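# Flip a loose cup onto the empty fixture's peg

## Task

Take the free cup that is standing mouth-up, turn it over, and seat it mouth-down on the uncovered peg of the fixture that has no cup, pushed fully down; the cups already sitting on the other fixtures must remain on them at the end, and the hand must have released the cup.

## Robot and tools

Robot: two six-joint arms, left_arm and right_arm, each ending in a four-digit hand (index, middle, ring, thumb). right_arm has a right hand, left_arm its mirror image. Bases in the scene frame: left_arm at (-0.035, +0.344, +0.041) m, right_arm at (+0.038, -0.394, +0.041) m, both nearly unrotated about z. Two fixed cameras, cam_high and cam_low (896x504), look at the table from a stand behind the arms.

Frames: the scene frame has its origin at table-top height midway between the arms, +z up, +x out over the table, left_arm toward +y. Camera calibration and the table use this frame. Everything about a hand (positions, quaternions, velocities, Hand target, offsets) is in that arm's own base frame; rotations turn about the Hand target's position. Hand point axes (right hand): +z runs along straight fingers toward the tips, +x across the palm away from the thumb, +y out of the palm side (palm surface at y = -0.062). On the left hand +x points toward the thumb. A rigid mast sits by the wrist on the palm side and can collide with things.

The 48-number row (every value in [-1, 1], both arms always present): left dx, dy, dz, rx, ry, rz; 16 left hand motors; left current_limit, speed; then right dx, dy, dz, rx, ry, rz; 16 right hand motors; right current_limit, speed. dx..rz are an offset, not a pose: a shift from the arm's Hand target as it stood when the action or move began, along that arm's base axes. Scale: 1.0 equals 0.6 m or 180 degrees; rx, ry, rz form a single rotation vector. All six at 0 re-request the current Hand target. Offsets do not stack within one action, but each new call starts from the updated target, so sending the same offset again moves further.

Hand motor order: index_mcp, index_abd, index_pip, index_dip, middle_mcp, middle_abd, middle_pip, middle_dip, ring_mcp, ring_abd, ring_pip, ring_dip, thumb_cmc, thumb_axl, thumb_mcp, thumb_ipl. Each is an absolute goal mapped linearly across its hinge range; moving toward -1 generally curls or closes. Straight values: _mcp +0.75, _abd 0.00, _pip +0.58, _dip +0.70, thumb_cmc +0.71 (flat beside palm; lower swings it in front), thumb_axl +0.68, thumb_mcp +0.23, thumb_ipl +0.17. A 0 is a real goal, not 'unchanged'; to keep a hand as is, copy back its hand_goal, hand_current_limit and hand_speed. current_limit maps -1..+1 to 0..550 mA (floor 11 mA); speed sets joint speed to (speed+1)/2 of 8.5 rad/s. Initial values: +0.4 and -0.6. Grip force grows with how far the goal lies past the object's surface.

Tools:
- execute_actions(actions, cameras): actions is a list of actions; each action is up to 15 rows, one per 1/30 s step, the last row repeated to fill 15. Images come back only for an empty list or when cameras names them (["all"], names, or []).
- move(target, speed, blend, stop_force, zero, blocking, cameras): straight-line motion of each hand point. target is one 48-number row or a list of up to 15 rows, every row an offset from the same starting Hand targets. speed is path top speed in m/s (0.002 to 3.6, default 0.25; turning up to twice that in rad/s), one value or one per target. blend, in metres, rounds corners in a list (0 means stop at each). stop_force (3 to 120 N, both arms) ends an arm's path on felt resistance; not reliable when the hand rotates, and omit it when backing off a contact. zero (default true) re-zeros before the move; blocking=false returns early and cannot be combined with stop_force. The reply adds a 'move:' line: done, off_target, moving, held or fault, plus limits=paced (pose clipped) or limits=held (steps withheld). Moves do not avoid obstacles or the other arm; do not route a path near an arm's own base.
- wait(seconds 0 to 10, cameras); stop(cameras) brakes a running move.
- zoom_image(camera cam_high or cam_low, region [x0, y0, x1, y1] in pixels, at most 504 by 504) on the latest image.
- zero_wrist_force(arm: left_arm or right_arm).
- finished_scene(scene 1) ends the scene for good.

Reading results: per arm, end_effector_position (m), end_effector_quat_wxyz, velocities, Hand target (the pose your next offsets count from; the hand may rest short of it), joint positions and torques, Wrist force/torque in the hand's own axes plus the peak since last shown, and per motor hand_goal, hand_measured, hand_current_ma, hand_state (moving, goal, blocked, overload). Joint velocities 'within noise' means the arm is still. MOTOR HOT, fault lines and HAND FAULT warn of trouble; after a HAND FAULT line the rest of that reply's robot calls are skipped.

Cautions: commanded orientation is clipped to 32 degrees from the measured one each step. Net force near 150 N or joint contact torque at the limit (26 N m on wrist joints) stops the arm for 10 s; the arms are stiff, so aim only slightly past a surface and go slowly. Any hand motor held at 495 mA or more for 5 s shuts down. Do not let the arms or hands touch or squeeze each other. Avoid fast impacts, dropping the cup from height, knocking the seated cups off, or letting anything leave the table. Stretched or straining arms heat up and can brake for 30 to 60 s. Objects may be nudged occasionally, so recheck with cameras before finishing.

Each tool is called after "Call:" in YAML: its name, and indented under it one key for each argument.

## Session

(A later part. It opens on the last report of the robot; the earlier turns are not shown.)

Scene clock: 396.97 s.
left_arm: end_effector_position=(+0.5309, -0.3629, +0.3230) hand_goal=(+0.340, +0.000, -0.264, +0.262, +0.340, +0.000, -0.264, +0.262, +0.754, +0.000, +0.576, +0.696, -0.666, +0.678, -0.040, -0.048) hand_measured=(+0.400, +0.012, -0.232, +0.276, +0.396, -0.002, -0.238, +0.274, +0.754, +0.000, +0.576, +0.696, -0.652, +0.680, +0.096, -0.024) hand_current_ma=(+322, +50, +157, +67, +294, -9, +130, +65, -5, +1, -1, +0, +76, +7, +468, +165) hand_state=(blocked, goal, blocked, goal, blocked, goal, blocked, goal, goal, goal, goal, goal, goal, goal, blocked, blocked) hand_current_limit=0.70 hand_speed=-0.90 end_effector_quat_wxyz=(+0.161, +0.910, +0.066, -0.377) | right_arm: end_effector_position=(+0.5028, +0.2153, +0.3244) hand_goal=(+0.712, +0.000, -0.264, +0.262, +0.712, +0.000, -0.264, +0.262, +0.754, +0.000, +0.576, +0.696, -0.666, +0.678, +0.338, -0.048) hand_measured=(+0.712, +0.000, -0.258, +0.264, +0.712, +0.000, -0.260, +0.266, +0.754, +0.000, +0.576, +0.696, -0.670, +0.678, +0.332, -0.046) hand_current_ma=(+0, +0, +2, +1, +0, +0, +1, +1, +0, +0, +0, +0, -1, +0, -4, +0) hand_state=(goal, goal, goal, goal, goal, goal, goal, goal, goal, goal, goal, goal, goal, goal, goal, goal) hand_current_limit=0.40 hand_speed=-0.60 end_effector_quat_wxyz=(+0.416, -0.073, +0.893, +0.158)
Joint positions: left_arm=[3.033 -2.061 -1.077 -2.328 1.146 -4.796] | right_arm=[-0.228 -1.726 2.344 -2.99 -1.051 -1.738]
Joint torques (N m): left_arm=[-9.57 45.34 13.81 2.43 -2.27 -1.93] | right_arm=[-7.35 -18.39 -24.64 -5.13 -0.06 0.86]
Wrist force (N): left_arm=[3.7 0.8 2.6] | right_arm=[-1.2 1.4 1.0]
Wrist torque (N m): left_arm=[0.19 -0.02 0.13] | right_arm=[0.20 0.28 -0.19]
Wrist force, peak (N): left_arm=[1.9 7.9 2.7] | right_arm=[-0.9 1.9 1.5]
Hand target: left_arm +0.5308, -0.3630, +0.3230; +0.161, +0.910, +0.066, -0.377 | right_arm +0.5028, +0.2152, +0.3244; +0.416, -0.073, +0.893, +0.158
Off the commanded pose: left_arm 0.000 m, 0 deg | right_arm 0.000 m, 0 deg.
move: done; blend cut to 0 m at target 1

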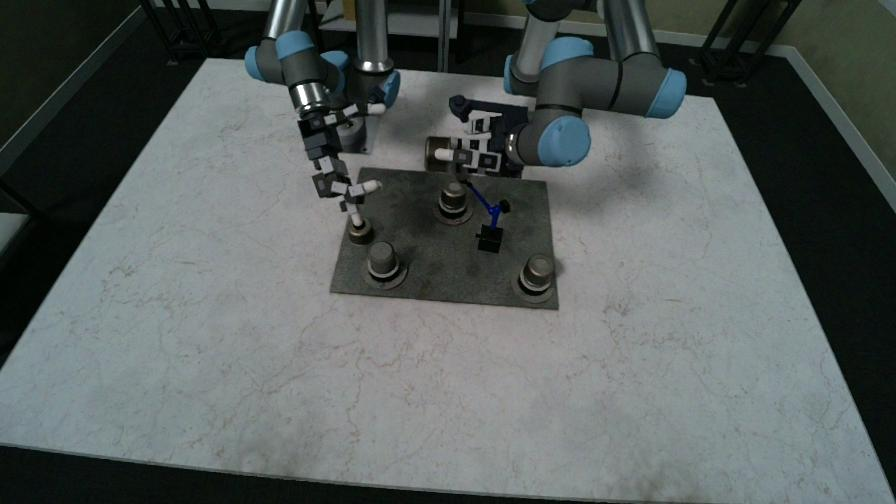

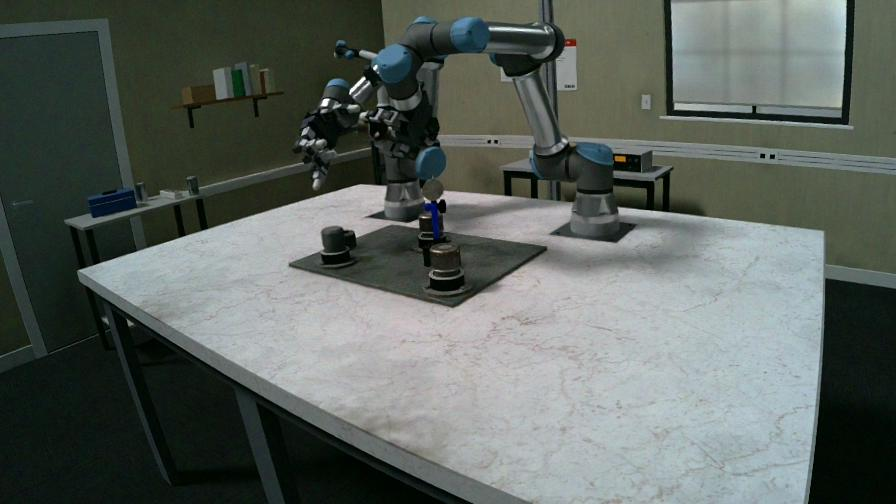

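Call:
move:
  target: [0,0,0,0,0,0,0.34,0,-0.264,0.261,0.34,0,-0.264,0.261,0.754,0,0.576,0.696,-0.667,0.678,-0.04,-0.049,0.7,-0.9,0,0.1667,0,0,0,0,0.712,0,-0.264,0.261,0.712,0,-0.264,0.261,0.754,0,0.576,0.696,-0.667,0.678,0.337,-0.049,0.4,-0.6]
  speed: 0.06
  stop_force: 12
  cameras: ["all"]

Call:
zoom_image:
  camera: "cam_low"
  region: [310, 60, 450, 200]

Call:
zoom_image:
  camera: "cam_high"
  region: [360, 80, 500, 220]

Scene clock: 422.73 s.
left_arm: end_effector_position=(+0.5308, -0.3630, +0.3230) hand_goal=(+0.340, +0.000, -0.264, +0.262, +0.340, +0.000, -0.264, +0.262, +0.754, +0.000, +0.576, +0.696, -0.666, +0.678, -0.040, -0.048) hand_measured=(+0.400, +0.012, -0.232, +0.276, +0.396, -0.002, -0.238, +0.274, +0.754, +0.000, +0.576, +0.696, -0.652, +0.680, +0.096, -0.024) hand_current_ma=(+322, +50, +157, +67, +294, -9, +130, +65, -5, +1, -1, +0, +76, +7, +468, +165) hand_state=(blocked, goal, blocked, goal, blocked, goal, blocked, goal, goal, goal, goal, goal, goal, goal, blocked, blocked) hand_current_limit=0.70 hand_speed=-0.90 end_effector_quat_wxyz=(+0.161, +0.910, +0.066, -0.377) | right_arm: end_effector_position=(+0.5028, +0.3152, +0.3245) hand_goal=(+0.712, +0.000, -0.264, +0.262, +0.712, +0.000, -0.264, +0.262, +0.754, +0.000, +0.576, +0.696, -0.666, +0.678, +0.338, -0.048) hand_measured=(+0.712, +0.000, -0.258, +0.264, +0.712, +0.000, -0.260, +0.266, +0.754, +0.000, +0.576, +0.696, -0.670, +0.678, +0.332, -0.046) hand_current_ma=(+0, +0, +2, +1, +0, +0, +1, +1, +0, +0, +0, +0, -1, +0, -3, +0) hand_state=(goal, goal, goal, goal, goal, goal, goal, goal, goal, goal, goal, goal, goal, goal, goal, goal) hand_current_limit=0.40 hand_speed=-0.60 end_effector_quat_wxyz=(+0.416, -0.073, +0.893, +0.158)
Joint positions: left_arm=[3.033 -2.061 -1.077 -2.328 1.145 -4.796] | right_arm=[0.067 -1.618 2.269 -3.108 -1.273 -1.525]
Joint torques (N m): left_arm=[-13.08 42.12 12.61 2.4 -2.88 2.5] | right_arm=[5.93 -30.21 -10.77 -1.19 -1.01 0.9]
Wrist force (N): left_arm=[3.8 0.7 2.4] | right_arm=[-1.0 1.5 1.0]
Wrist torque (N m): left_arm=[0.20 -0.03 0.13] | right_arm=[0.21 0.26 -0.23]
Wrist force, peak (N): left_arm=[4.2 0.8 2.9] | right_arm=[-1.2 2.0 1.3]
Hand target: left_arm +0.5308, -0.3630, +0.3230; +0.161, +0.910, +0.066, -0.377 | right_arm +0.5028, +0.3152, +0.3244; +0.416, -0.073, +0.893, +0.158
Off the commanded pose: left_arm 0.000 m, 0 deg | right_arm 0.000 m, 0 deg.
move: done

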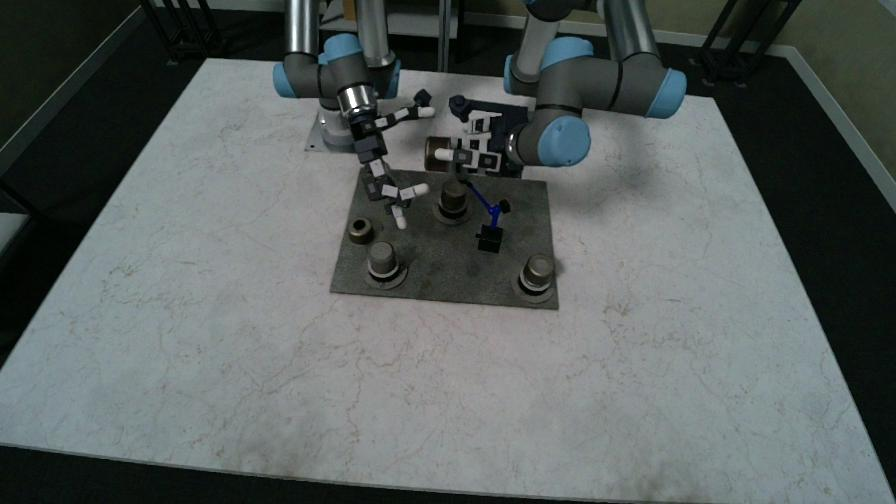

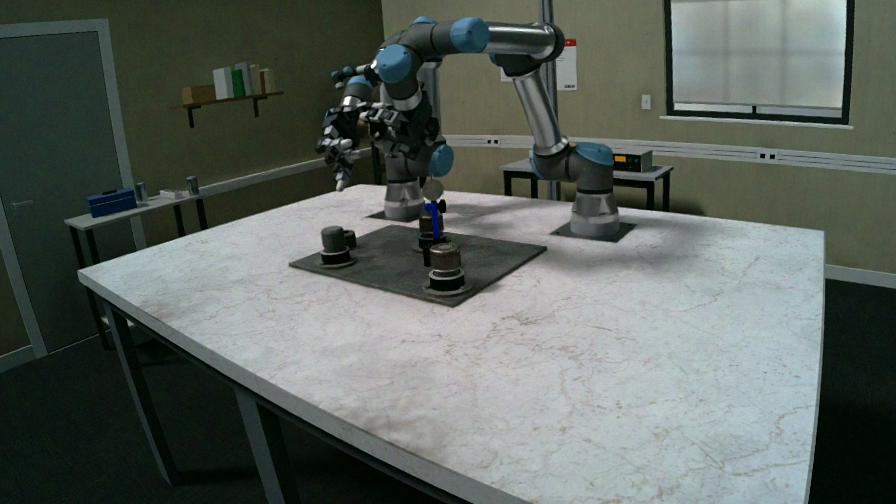

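Scaled by 3.600 from the camera's 896x504 image, which has a finer 1280x720 frame.

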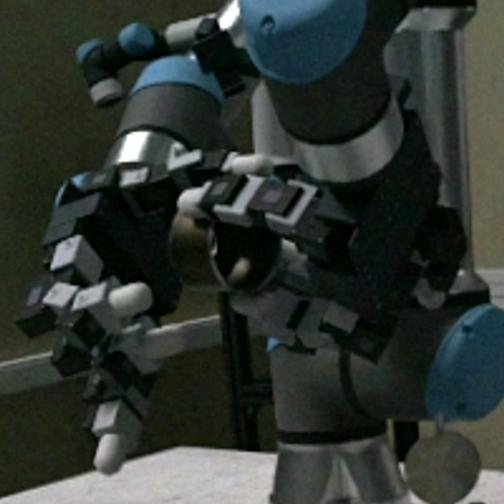

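Scaled by 3.600 from the camera's 896x504 image, which has a finer 1280x720 frame.

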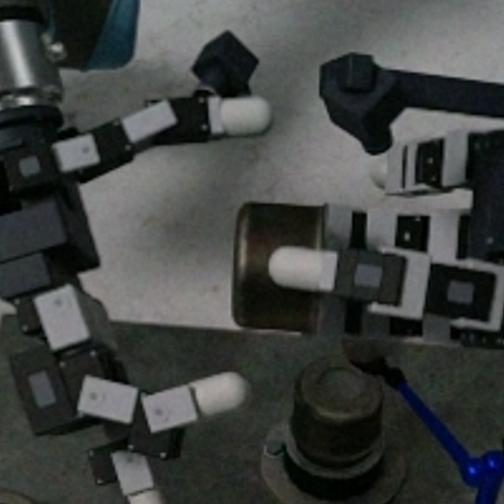

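Call:
move:
  target: [0,0,0,0,0,0,0.34,0,-0.264,0.261,0.34,0,-0.264,0.261,0.754,0,0.576,0.696,-0.667,0.678,-0.04,-0.049,0.7,-0.9,0,0,0,0,0,0,0.38,0,-0.264,0.261,0.38,0,-0.264,0.261,0.754,0,0.576,0.696,-0.667,0.678,0.05,-0.049,0.2,-0.92]
  cameras: ["all"]

Call:
zoom_image:
  camera: "cam_low"
  region: [310, 60, 450, 200]

Call:
zoom_image:
  camera: "cam_high"
  region: [360, 80, 500, 220]

Scene clock: 430.10 s.
left_arm: end_effector_position=(+0.5308, -0.3630, +0.3230) hand_goal=(+0.340, +0.000, -0.264, +0.262, +0.340, +0.000, -0.264, +0.262, +0.754, +0.000, +0.576, +0.696, -0.666, +0.678, -0.040, -0.048) hand_measured=(+0.400, +0.012, -0.232, +0.276, +0.396, -0.002, -0.238, +0.274, +0.754, +0.000, +0.576, +0.696, -0.656, +0.680, +0.094, -0.024) hand_current_ma=(+322, +50, +157, +67, +294, -11, +132, +65, -5, +1, -1, +0, +54, +7, +468, +165) hand_state=(blocked, goal, blocked, goal, blocked, goal, blocked, goal, goal, goal, goal, goal, goal, goal, blocked, blocked) hand_current_limit=0.70 hand_speed=-0.90 end_effector_quat_wxyz=(+0.161, +0.910, +0.066, -0.377) | right_arm: end_effector_position=(+0.5028, +0.3152, +0.3244) hand_goal=(+0.380, +0.000, -0.264, +0.262, +0.380, +0.000, -0.264, +0.262, +0.754, +0.000, +0.576, +0.696, -0.666, +0.678, +0.050, -0.048) hand_measured=(+0.460, +0.002, -0.250, +0.264, +0.438, -0.002, -0.254, +0.266, +0.754, +0.000, +0.576, +0.696, -0.670, +0.678, +0.078, -0.044) hand_current_ma=(+168, +0, +8, +1, +97, +0, +5, +1, +0, +0, +0, +0, -2, +0, +43, +3) hand_state=(blocked, goal, goal, goal, blocked, goal, goal, goal, goal, goal, goal, goal, goal, goal, blocked, moving) hand_current_limit=0.20 hand_speed=-0.92 end_effector_quat_wxyz=(+0.416, -0.073, +0.893, +0.158)
Joint positions: left_arm=[3.033 -2.061 -1.077 -2.328 1.145 -4.796] | right_arm=[0.067 -1.618 2.269 -3.108 -1.273 -1.525]
Joint torques (N m): left_arm=[-12.85 47.14 14.94 2.45 -2.86 2.48] | right_arm=[7.48 -29.68 -9.03 -1.22 -0.14 1.01]
Wrist force (N): left_arm=[2.3 -2.0 2.8] | right_arm=[-1.9 -2.0 1.9]
Wrist torque (N m): left_arm=[0.14 -0.04 0.21] | right_arm=[0.19 0.26 -0.22]
Wrist force, peak (N): left_arm=[3.9 1.0 3.0] | right_arm=[-2.0 -0.9 2.8]
Hand target: left_arm +0.5308, -0.3630, +0.3230; +0.161, +0.910, +0.066, -0.377 | right_arm +0.5028, +0.3152, +0.3244; +0.416, -0.073, +0.893, +0.158
Off the commanded pose: left_arm 0.000 m, 0 deg | right_arm 0.000 m, 0 deg.
move: done

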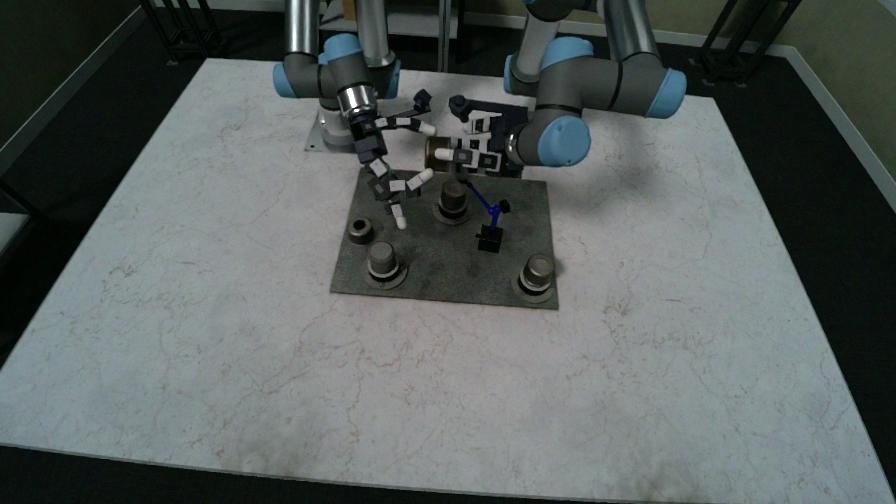

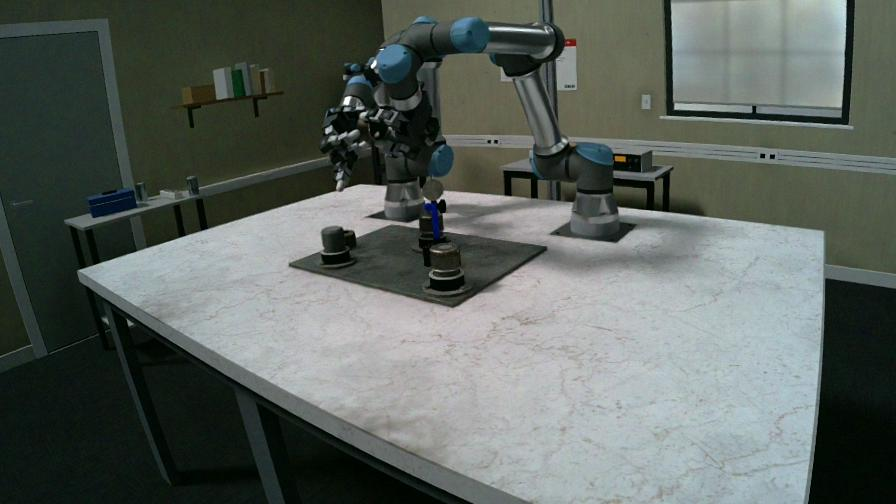

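Scaled by 3.600 from the camera's 896x504 image, which has a finer 1280x720 frame.

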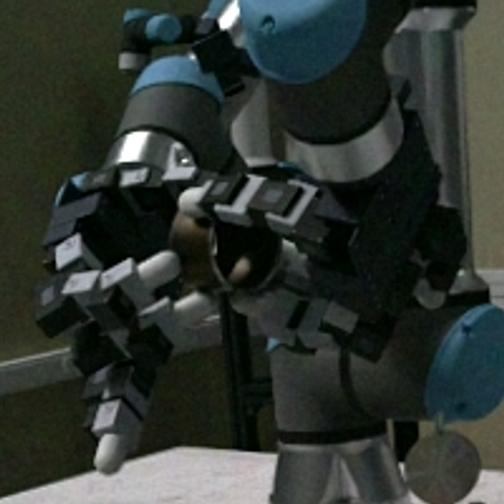

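Scaled by 3.600 from the camera's 896x504 image, which has a finer 1280x720 frame.

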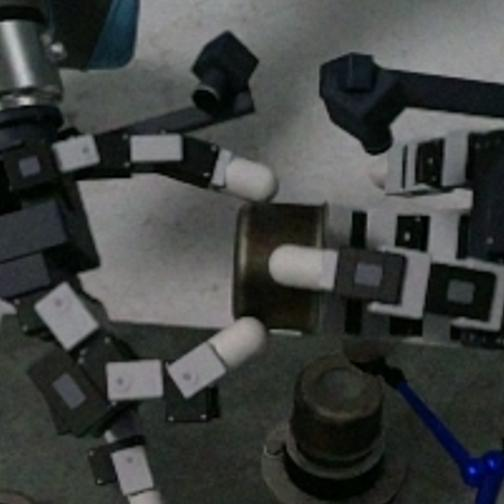

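Call:
move:
  target: [0,0,0,0,0,0,0.34,0,-0.264,0.261,0.34,0,-0.264,0.261,0.754,0,0.576,0.696,-0.667,0.678,-0.04,-0.049,0.7,-0.9,0,0,0,0,0,0,0.345,0,-0.264,0.261,0.345,0,-0.264,0.261,0.754,0,0.576,0.696,-0.667,0.678,-0.05,-0.049,0.7,-0.92]

Call:
zoom_image:
  camera: "cam_high"
  region: [360, 80, 500, 220]

Scene clock: 436.07 s.
left_arm: end_effector_position=(+0.5308, -0.3630, +0.3230) hand_goal=(+0.340, +0.000, -0.264, +0.262, +0.340, +0.000, -0.264, +0.262, +0.754, +0.000, +0.576, +0.696, -0.666, +0.678, -0.040, -0.048) hand_measured=(+0.400, +0.012, -0.232, +0.274, +0.396, -0.002, -0.238, +0.274, +0.754, +0.000, +0.576, +0.696, -0.656, +0.680, +0.094, -0.024) hand_current_ma=(+322, +53, +157, +59, +294, -11, +132, +65, -5, +1, -1, +0, +52, +7, +468, +165) hand_state=(blocked, goal, blocked, goal, blocked, goal, blocked, goal, goal, goal, goal, goal, goal, goal, blocked, blocked) hand_current_limit=0.70 hand_speed=-0.90 end_effector_quat_wxyz=(+0.161, +0.910, +0.066, -0.377) | right_arm: end_effector_position=(+0.5028, +0.3152, +0.3244) hand_goal=(+0.346, +0.000, -0.264, +0.262, +0.346, +0.000, -0.264, +0.262, +0.754, +0.000, +0.576, +0.696, -0.666, +0.678, -0.050, -0.048) hand_measured=(+0.454, +0.004, -0.242, +0.264, +0.432, -0.004, -0.248, +0.266, +0.754, +0.000, +0.576, +0.696, -0.672, +0.678, +0.060, -0.022) hand_current_ma=(+275, +1, +17, +1, +185, -1, +10, +1, +0, +0, +0, +0, -2, +0, +390, +38) hand_state=(blocked, goal, blocked, goal, blocked, goal, goal, goal, goal, goal, goal, goal, goal, goal, blocked, blocked) hand_current_limit=0.70 hand_speed=-0.92 end_effector_quat_wxyz=(+0.416, -0.073, +0.893, +0.158)
Joint positions: left_arm=[3.033 -2.061 -1.077 -2.328 1.145 -4.796] | right_arm=[0.067 -1.618 2.269 -3.108 -1.273 -1.525]
Joint torques (N m): left_arm=[-10.4 49.93 14.16 2.33 -2.78 2.28] | right_arm=[5.77 -29.13 -12.81 -2.34 3.05 0.95]
Wrist force (N): left_arm=[4.1 -5.0 1.3] | right_arm=[-1.7 -4.2 -1.0]
Wrist torque (N m): left_arm=[0.02 -0.03 0.16] | right_arm=[0.06 0.27 -0.22]
Wrist force, peak (N): left_arm=[4.0 -5.2 1.4] | right_arm=[-1.8 -4.2 -1.1]
Hand target: left_arm +0.5308, -0.3630, +0.3230; +0.161, +0.910, +0.066, -0.377 | right_arm +0.5028, +0.3152, +0.3244; +0.416, -0.073, +0.893, +0.158
Off the commanded pose: left_arm 0.000 m, 0 deg | right_arm 0.000 m, 0 deg.
move: done

Scaled by 3.600 from the camera's 896x504 image, which has a finer 1280x720 frame.
This view is cut from an older image: the scene may have changed since it was taken.

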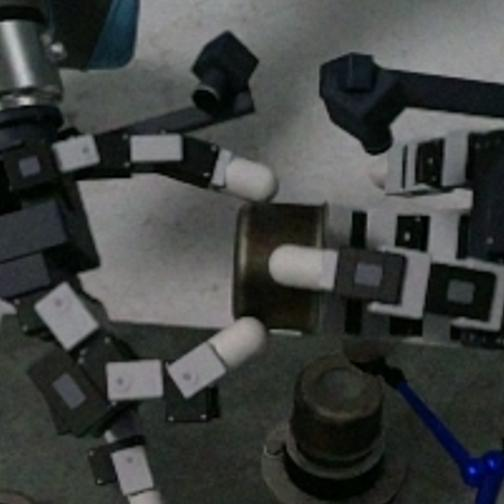

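Call:
move:
  target:
    - [0,0,0,0,0,0,0.34,0,-0.264,0.261,0.34,0,-0.264,0.261,0.754,0,0.576,0.696,-0.667,0.678,0.0,-0.049,0.7,-0.9,0,0,0,0,0,0,0.325,0,-0.264,0.261,0.325,0,-0.264,0.261,0.754,0,0.576,0.696,-0.667,0.678,-0.08,-0.049,0.7,-0.92]
    - [0,0,0,0,0,0,0.38,0,-0.264,0.261,0.38,0,-0.264,0.261,0.754,0,0.576,0.696,-0.667,0.678,0.07,-0.049,0.7,-0.93,0,0,0,0,0,0,0.325,0,-0.264,0.261,0.325,0,-0.264,0.261,0.754,0,0.576,0.696,-0.667,0.678,-0.08,-0.049,0.7,-0.92]
  cameras: ["all"]

Call:
zoom_image:
  camera: "cam_high"
  region: [360, 80, 500, 220]

Scene clock: 443.30 s.
left_arm: end_effector_position=(+0.5308, -0.3630, +0.3230) hand_goal=(+0.380, +0.000, -0.264, +0.262, +0.380, +0.000, -0.264, +0.262, +0.754, +0.000, +0.576, +0.696, -0.666, +0.678, +0.070, -0.048) hand_measured=(+0.410, +0.012, -0.236, +0.270, +0.402, -0.002, -0.238, +0.270, +0.754, +0.000, +0.576, +0.696, -0.656, +0.680, +0.094, -0.024) hand_current_ma=(+158, +53, +139, +37, +118, -11, +129, +45, -5, +1, -1, +0, +51, +7, +158, +162) hand_state=(blocked, goal, blocked, goal, blocked, goal, blocked, goal, goal, goal, goal, goal, goal, goal, blocked, blocked) hand_current_limit=0.70 hand_speed=-0.93 end_effector_quat_wxyz=(+0.161, +0.910, +0.066, -0.377) | right_arm: end_effector_position=(+0.5028, +0.3152, +0.3244) hand_goal=(+0.326, +0.000, -0.264, +0.262, +0.326, +0.000, -0.264, +0.262, +0.754, +0.000, +0.576, +0.696, -0.666, +0.678, -0.080, -0.048) hand_measured=(+0.446, +0.002, -0.232, +0.268, +0.426, -0.008, -0.244, +0.270, +0.754, +0.000, +0.576, +0.696, -0.674, +0.678, +0.056, -0.016) hand_current_ma=(+324, +0, +32, +2, +244, -2, +16, +3, +0, +0, +0, +0, -3, +0, +467, +53) hand_state=(blocked, goal, blocked, goal, blocked, goal, blocked, goal, goal, goal, goal, goal, goal, goal, blocked, blocked) hand_current_limit=0.70 hand_speed=-0.92 end_effector_quat_wxyz=(+0.416, -0.073, +0.893, +0.158)
Joint positions: left_arm=[3.033 -2.061 -1.077 -2.328 1.145 -4.796] | right_arm=[0.067 -1.618 2.269 -3.108 -1.273 -1.525]
Joint torques (N m): left_arm=[-7.03 51.4 16 2.17 -2.93 2.49] | right_arm=[6.2 -25.97 -14.34 -3.01 2.83 0.37]
Wrist force (N): left_arm=[3.9 -2.0 0.2] | right_arm=[-0.1 -1.7 0.0]
Wrist torque (N m): left_arm=[0.06 -0.02 0.20] | right_arm=[0.14 0.30 -0.28]
Wrist force, peak (N): left_arm=[4.2 -5.4 1.4] | right_arm=[-1.8 -4.7 -1.0]
Hand target: left_arm +0.5308, -0.3630, +0.3230; +0.161, +0.910, +0.066, -0.377 | right_arm +0.5028, +0.3152, +0.3244; +0.416, -0.073, +0.893, +0.158
Off the commanded pose: left_arm 0.000 m, 0 deg | right_arm 0.000 m, 0 deg.
move: done

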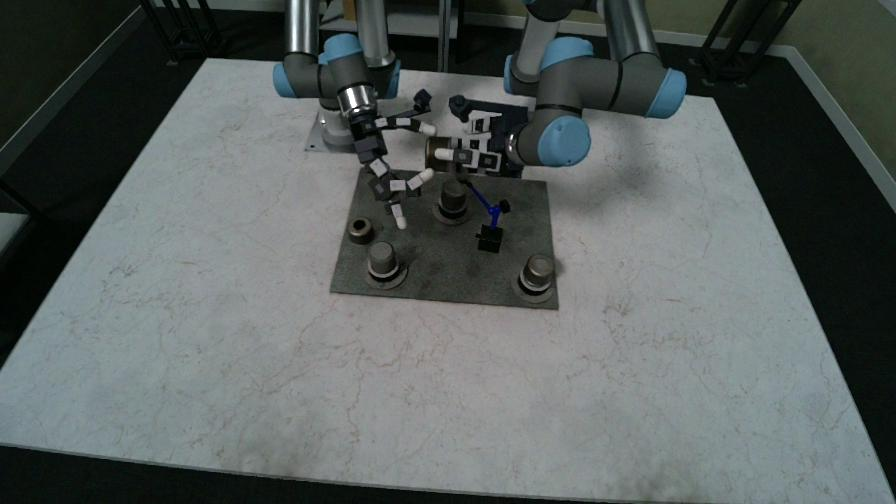

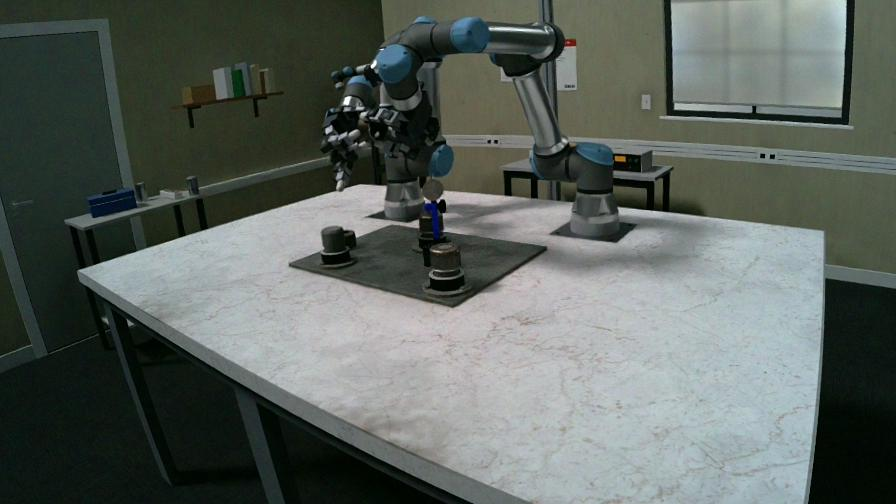

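Scaled by 3.600 from the camera's 896x504 image, which has a finer 1280x720 frame.

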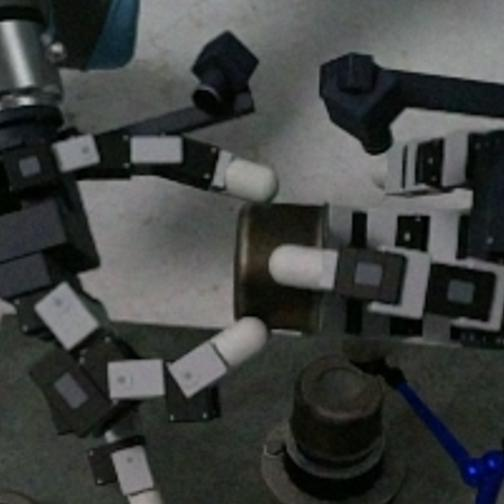

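Call:
move:
  target:
    - [0,0,0,0,0,0,0.712,0,-0.264,0.261,0.712,0,-0.264,0.261,0.754,0,0.576,0.696,-0.667,0.678,0.337,-0.049,0.7,-0.92,0,0,0,0,0,0,0.325,0,-0.264,0.261,0.325,0,-0.264,0.261,0.754,0,0.576,0.696,-0.667,0.678,-0.08,-0.049,0.7,-0.92]
    - [0,0.2333,0,0,0,0,0.712,0,-0.264,0.261,0.712,0,-0.264,0.261,0.754,0,0.576,0.696,-0.667,0.678,0.337,-0.049,0.7,-0.92,0,0,0,0,0,0,0.325,0,-0.264,0.261,0.325,0,-0.264,0.261,0.754,0,0.576,0.696,-0.667,0.678,-0.08,-0.049,0.7,-0.92]
  speed: 0.12
  cameras: ["all"]

Call:
zoom_image:
  camera: "cam_high"
  region: [360, 80, 500, 220]

Call:
zoom_image:
  camera: "cam_low"
  region: [310, 60, 450, 200]

Scene clock: 452.00 s.
left_arm: end_effector_position=(+0.5308, -0.2230, +0.3231) hand_goal=(+0.712, +0.000, -0.264, +0.262, +0.712, +0.000, -0.264, +0.262, +0.754, +0.000, +0.576, +0.696, -0.666, +0.678, +0.338, -0.048) hand_measured=(+0.714, +0.008, -0.258, +0.266, +0.714, +0.000, -0.258, +0.266, +0.754, +0.000, +0.576, +0.696, -0.656, +0.680, +0.332, -0.046) hand_current_ma=(+7, +38, +29, +17, +6, -3, +30, +16, +0, +1, -1, +0, +47, +7, -43, +8) hand_state=(goal, goal, goal, goal, goal, goal, goal, goal, goal, goal, goal, goal, goal, goal, goal, goal) hand_current_limit=0.70 hand_speed=-0.92 end_effector_quat_wxyz=(+0.161, +0.910, +0.066, -0.377) | right_arm: end_effector_position=(+0.5028, +0.3152, +0.3244) hand_goal=(+0.326, +0.000, -0.264, +0.262, +0.326, +0.000, -0.264, +0.262, +0.754, +0.000, +0.576, +0.696, -0.666, +0.678, -0.080, -0.048) hand_measured=(+0.442, +0.002, -0.222, +0.276, +0.426, -0.008, -0.232, +0.276, +0.754, +0.000, +0.576, +0.696, -0.680, +0.676, +0.046, -0.012) hand_current_ma=(+311, +0, +51, +8, +241, -3, +34, +8, +0, +0, +0, +0, -9, -1, +468, +63) hand_state=(blocked, goal, blocked, goal, blocked, goal, blocked, goal, goal, goal, goal, goal, goal, goal, blocked, blocked) hand_current_limit=0.70 hand_speed=-0.92 end_effector_quat_wxyz=(+0.416, -0.073, +0.893, +0.158)
Joint positions: left_arm=[3.249 -1.995 -1.163 -2.363 1.297 -4.633] | right_arm=[0.067 -1.618 2.269 -3.108 -1.273 -1.525]
Joint torques (N m): left_arm=[-4 31.07 24.53 2.15 -1.17 -2.33] | right_arm=[7.68 -18.99 -17.41 -4.31 -0.79 0.5]
Wrist force (N): left_arm=[2.2 1.4 0.9] | right_arm=[0.5 0.8 2.2]
Wrist torque (N m): left_arm=[0.07 0.00 0.21] | right_arm=[0.25 0.26 -0.32]
Wrist force, peak (N): left_arm=[4.1 -2.2 0.6] | right_arm=[0.5 1.1 2.5]
Hand target: left_arm +0.5308, -0.2230, +0.3230; +0.161, +0.910, +0.066, -0.377 | right_arm +0.5028, +0.3152, +0.3244; +0.416, -0.073, +0.893, +0.158
Off the commanded pose: left_arm 0.000 m, 0 deg | right_arm 0.000 m, 0 deg.
move: done

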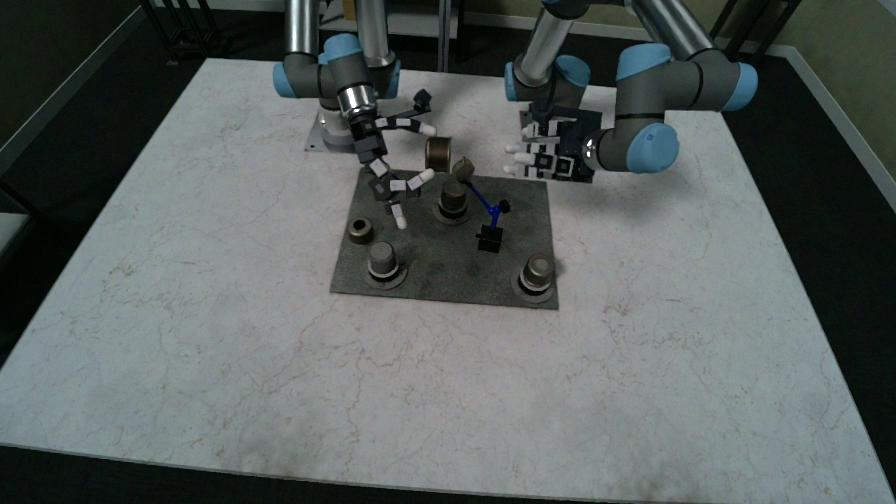

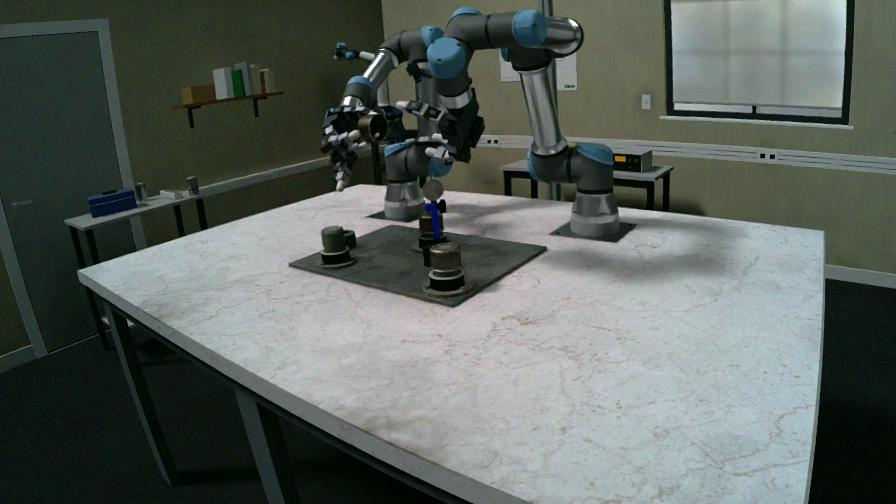

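Scaled by 3.600 from the camera's 896x504 image, which has a finer 1280x720 frame.

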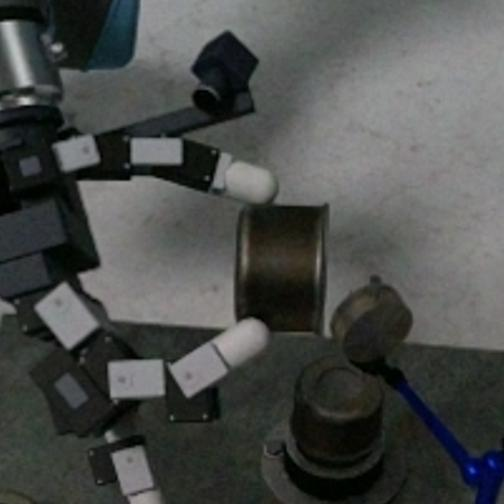

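Scaled by 3.600 from the camera's 896x504 image, which has a finer 1280x720 frame.

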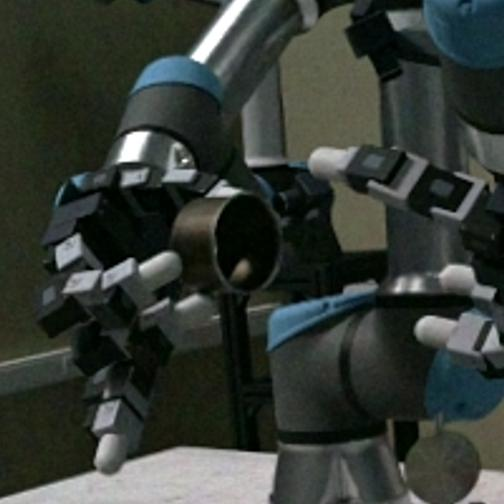

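Call:
move:
  target:
    - [-0.1,0.2,0,0,0,0,0.712,0,-0.264,0.261,0.712,0,-0.264,0.261,0.754,0,0.576,0.696,-0.667,0.678,0.337,-0.049,0.7,-0.92,0.0453,-0.1253,0.0593,-0.25,0,0,0.325,0,-0.264,0.261,0.325,0,-0.264,0.261,0.754,0,0.576,0.696,-0.667,0.678,-0.08,-0.049,0.7,-0.92]
    - [-0.1,0.2,0,0,0,0,0.712,0,-0.264,0.261,0.712,0,-0.264,0.261,0.754,0,0.576,0.696,-0.667,0.678,0.337,-0.049,0.7,-0.92,0.1182,-0.1805,-0.239,-0.5,0,0,0.325,0,-0.264,0.261,0.325,0,-0.264,0.261,0.754,0,0.576,0.696,-0.667,0.678,-0.08,-0.049,0.7,-0.92]
  speed: 0.2
  blend: [0.03, 0]
  cameras: ["all"]

Call:
zoom_image:
  camera: "cam_high"
  region: [320, 160, 460, 300]

Call:
zoom_image:
  camera: "cam_low"
  region: [270, 150, 410, 290]

Scene clock: 494.17 s.
left_arm: end_effector_position=(+0.4708, -0.1030, +0.3230) hand_goal=(+0.712, +0.000, -0.264, +0.262, +0.712, +0.000, -0.264, +0.262, +0.754, +0.000, +0.576, +0.696, -0.666, +0.678, +0.338, -0.048) hand_measured=(+0.714, +0.008, -0.258, +0.266, +0.714, +0.000, -0.258, +0.266, +0.754, +0.000, +0.576, +0.696, -0.656, +0.680, +0.332, -0.046) hand_current_ma=(+7, +38, +29, +17, +6, -3, +30, +16, +0, +1, -1, +0, +47, +7, -43, +8) hand_state=(goal, goal, goal, goal, goal, goal, goal, goal, goal, goal, goal, goal, goal, goal, goal, goal) hand_current_limit=0.70 hand_speed=-0.92 end_effector_quat_wxyz=(+0.161, +0.910, +0.066, -0.377) | right_arm: end_effector_position=(+0.5716, +0.2083, +0.1882) hand_goal=(+0.326, +0.000, -0.264, +0.262, +0.326, +0.000, -0.264, +0.262, +0.754, +0.000, +0.576, +0.696, -0.666, +0.678, -0.080, -0.048) hand_measured=(+0.428, +0.010, -0.212, +0.282, +0.408, -0.010, -0.230, +0.280, +0.746, +0.000, +0.576, +0.696, -0.664, +0.678, +0.046, -0.002) hand_current_ma=(+251, +3, +74, +16, +177, -4, +35, +12, -4, +0, +0, +0, +0, +0, +467, +100) hand_state=(blocked, goal, blocked, blocked, blocked, goal, blocked, goal, goal, goal, goal, goal, goal, goal, blocked, blocked) hand_current_limit=0.70 hand_speed=-0.92 end_effector_quat_wxyz=(+0.247, -0.342, +0.752, -0.507)
Joint positions: left_arm=[3.464 -1.847 -1.361 -2.342 1.456 -4.484] | right_arm=[0.374 -1.177 1.982 -3.268 -2.523 -2.535]
Joint torques (N m): left_arm=[-13.06 24.55 25.39 -0.77 -1.61 -2.4] | right_arm=[-4.08 -48.66 -11.19 -1.44 1.11 1.04]
Wrist force (N): left_arm=[1.7 1.3 1.0] | right_arm=[0.5 2.1 1.0]
Wrist torque (N m): left_arm=[0.11 0.01 -0.05] | right_arm=[0.07 0.04 0.20]
Wrist force, peak (N): left_arm=[2.2 2.4 1.0] | right_arm=[0.6 8.6 4.4]
Hand target: left_arm +0.4708, -0.1030, +0.3230; +0.161, +0.910, +0.066, -0.377 | right_arm +0.5716, +0.2082, +0.1881; +0.247, -0.342, +0.752, -0.507 (not the last commanded pose)
Off the commanded pose: left_arm 0.000 m, 0 deg | right_arm 0.008 m, 2 deg.
move: held (right_arm; a check stopped the path); limits=held
pose unreachable (right arm): on one or more control steps of this call, first in action 0 (counted from 0), this arm could not follow its commanded pose, so it was not sent that pose on those steps. It may still have moved: this result reports where it is.
cause: moving toward the commanded pose would bring two parts of the arm too close to each other (joints 4 (wrist 1) to 6 (wrist 3) lie between them).

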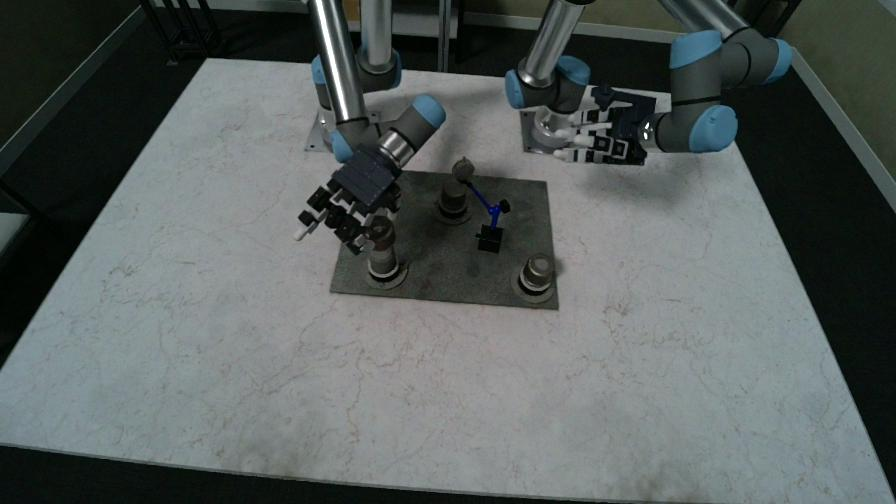

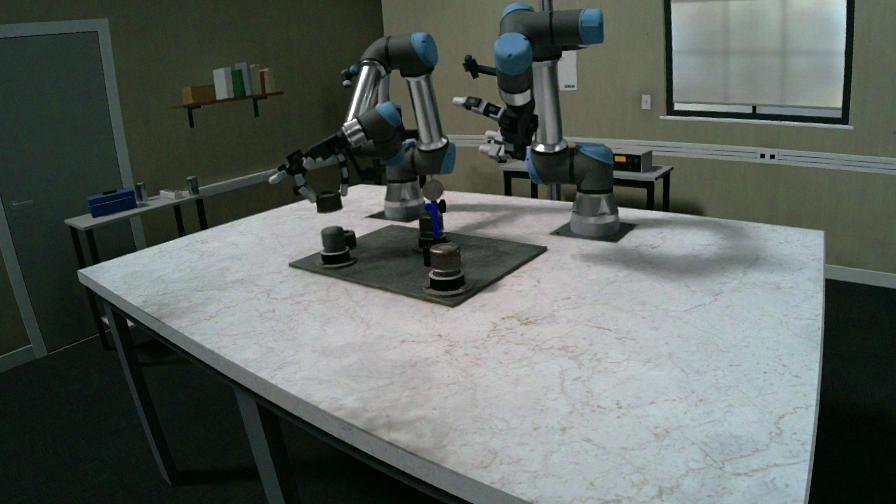

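Scaled by 3.600 from the camera's 896x504 image, which has a finer 1280x720 frame.

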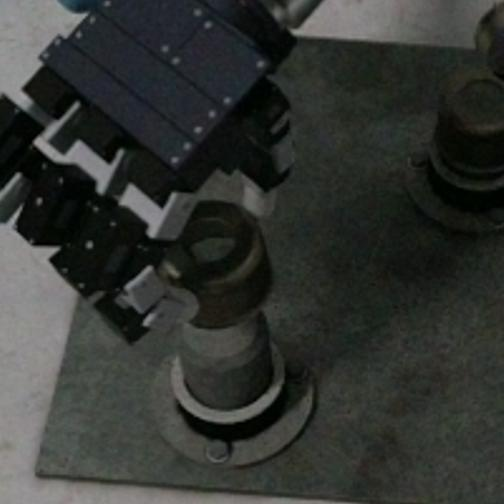

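Scaled by 3.600 from the camera's 896x504 image, which has a finer 1280x720 frame.

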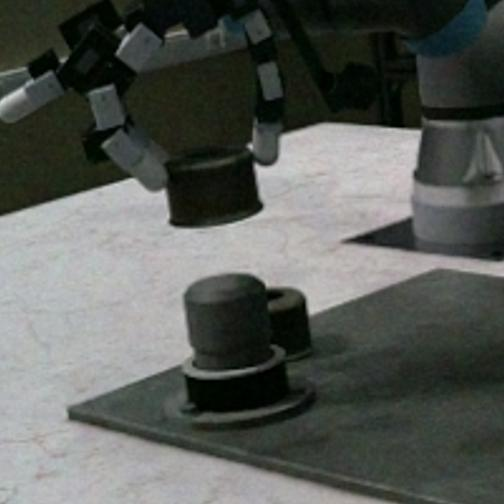

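Call:
zoom_image:
  camera: "cam_high"
  region: [350, 205, 430, 295]

Call:
zoom_image:
  camera: "cam_low"
  region: [300, 180, 370, 275]

Scaled by 5.600 from the camera's 896x504 image, which has a finer 1280x720 frame.

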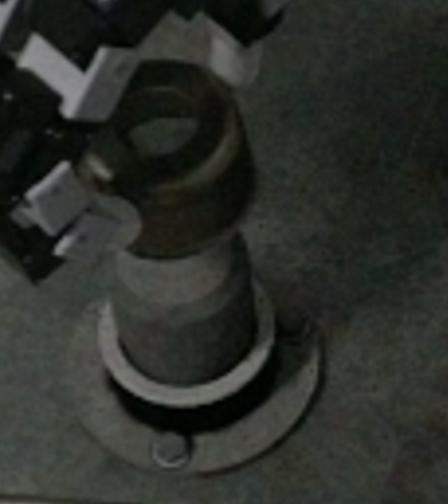

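Scaled by 5.305 from the camera's 896x504 image, which has a finer 1280x720 frame.

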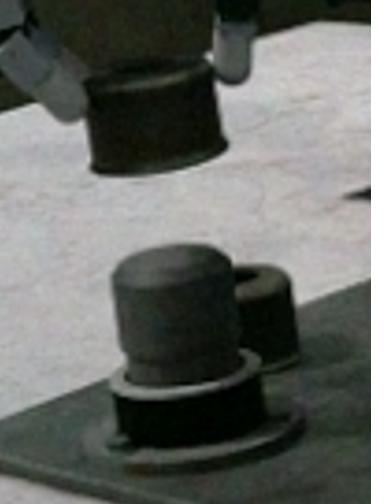

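Call:
move:
  target: [0,0,0,0,0,0,0.712,0,-0.264,0.261,0.712,0,-0.264,0.261,0.754,0,0.576,0.696,-0.667,0.678,0.337,-0.049,0.7,-0.92,-0.0217,-0.0073,-0.0417,-0.0107,0.0031,-0.2214,0.325,0,-0.264,0.261,0.325,0,-0.264,0.261,0.754,0,0.576,0.696,-0.667,0.678,-0.08,-0.049,0.7,-0.92]
  speed: 0.2
  cameras: ["all"]

Call:
zoom_image:
  camera: "cam_high"
  region: [340, 195, 430, 295]

Call:
zoom_image:
  camera: "cam_low"
  region: [290, 180, 370, 275]

Scene clock: 570.70 s.
left_arm: end_effector_position=(+0.4708, -0.1030, +0.3230) hand_goal=(+0.712, +0.000, -0.264, +0.262, +0.712, +0.000, -0.264, +0.262, +0.754, +0.000, +0.576, +0.696, -0.666, +0.678, +0.338, -0.048) hand_measured=(+0.714, +0.008, -0.258, +0.266, +0.714, +0.000, -0.258, +0.266, +0.754, +0.000, +0.576, +0.696, -0.656, +0.680, +0.332, -0.046) hand_current_ma=(+7, +38, +29, +17, +6, -3, +30, +16, +0, +1, -1, +0, +47, +7, -43, +8) hand_state=(goal, goal, goal, goal, goal, goal, goal, goal, goal, goal, goal, goal, goal, goal, goal, goal) hand_current_limit=0.70 hand_speed=-0.92 end_effector_quat_wxyz=(+0.161, +0.910, +0.066, -0.377) | right_arm: end_effector_position=(+0.5704, +0.2077, +0.1860) hand_goal=(+0.326, +0.000, -0.264, +0.262, +0.326, +0.000, -0.264, +0.262, +0.754, +0.000, +0.576, +0.696, -0.666, +0.678, -0.080, -0.048) hand_measured=(+0.428, +0.010, -0.212, +0.282, +0.408, -0.010, -0.230, +0.280, +0.744, +0.000, +0.576, +0.696, -0.664, +0.678, +0.046, +0.000) hand_current_ma=(+247, +3, +75, +16, +171, -4, +35, +12, -4, +0, +0, +0, +1, +0, +468, +103) hand_state=(blocked, goal, blocked, blocked, blocked, goal, blocked, goal, goal, goal, goal, goal, goal, goal, blocked, blocked) hand_current_limit=0.70 hand_speed=-0.92 end_effector_quat_wxyz=(+0.230, -0.317, +0.761, -0.517)
Joint positions: left_arm=[3.464 -1.847 -1.361 -2.342 1.456 -4.484] | right_arm=[0.389 -1.171 1.966 -3.185 -2.588 -2.447]
Joint torques (N m): left_arm=[-13.01 24.68 25.93 -0.75 -1.55 -2.62] | right_arm=[-6.14 -38.41 -9.6 -1.84 0.85 1.06]
Wrist force (N): left_arm=[1.9 1.4 0.5] | right_arm=[0.5 2.4 0.8]
Wrist torque (N m): left_arm=[0.16 -0.02 -0.04] | right_arm=[0.11 0.05 0.32]
Wrist force, peak (N): left_arm=[2.2 1.8 0.6] | right_arm=[0.4 3.6 0.9]
Hand target: left_arm +0.4708, -0.1030, +0.3230; +0.161, +0.910, +0.066, -0.377 | right_arm +0.5703, +0.2076, +0.1859; +0.230, -0.317, +0.761, -0.517 (not the last commanded pose)
Off the commanded pose: left_arm 0.000 m, 0 deg | right_arm 0.026 m, 36 deg.
move: held (right_arm; a check stopped the path); limits=held
pose unreachable (right arm): on one or more control steps of this call, first in action 0 (counted from 0), this arm could not follow its commanded pose, so it was not sent that pose on those steps. It may still have moved: this result reports where it is.
cause: moving toward the commanded pose would bring two parts of the arm too close to each other (joints 4 (wrist 1) to 6 (wrist 3) lie between them).

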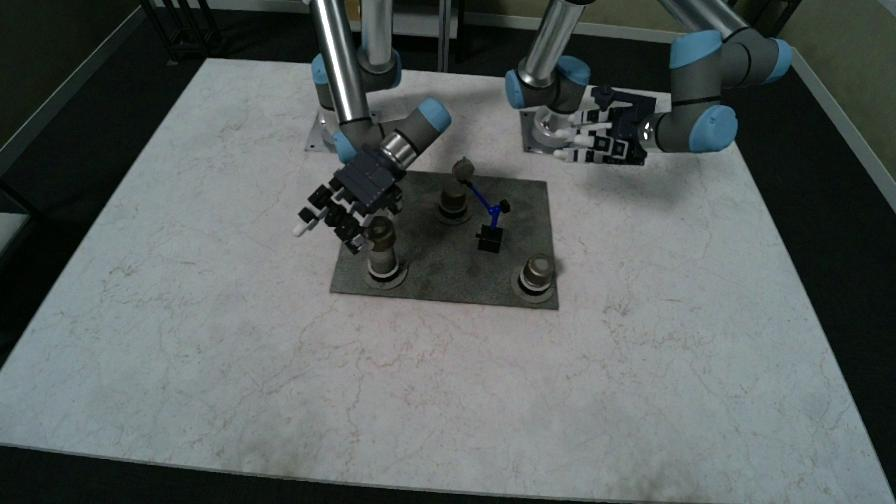

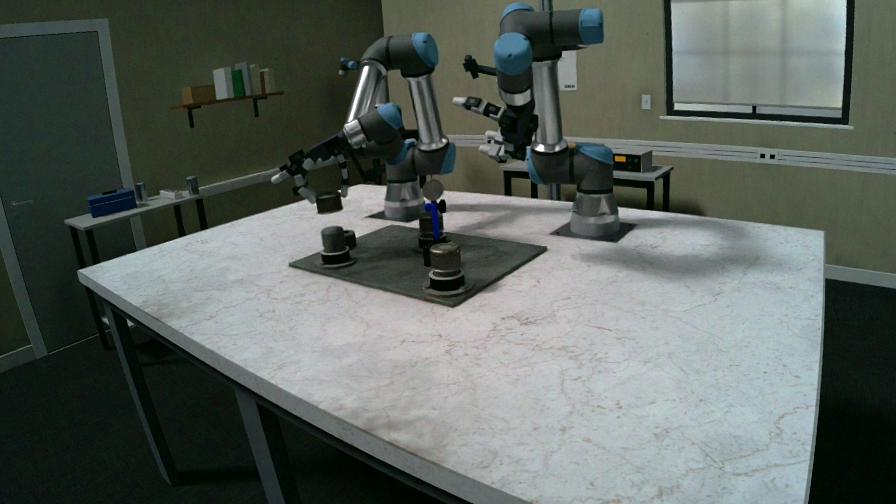

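Scaled by 5.040 from the camera's 896x504 image, which has a finer 1280x720 frame.

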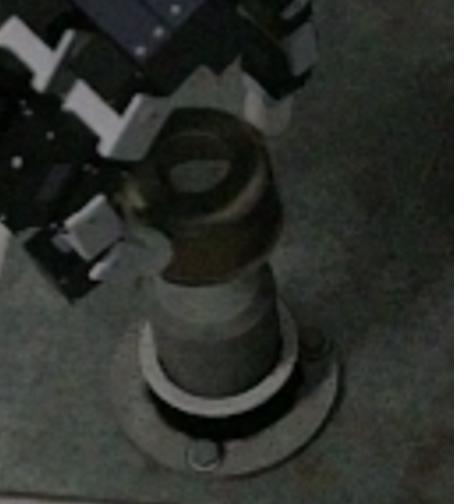

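Scaled by 5.305 from the camera's 896x504 image, which has a finer 1280x720 frame.

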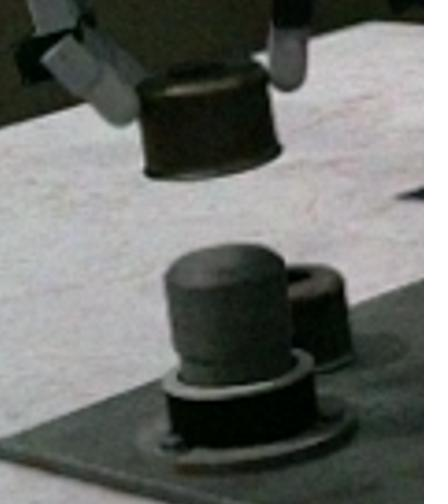

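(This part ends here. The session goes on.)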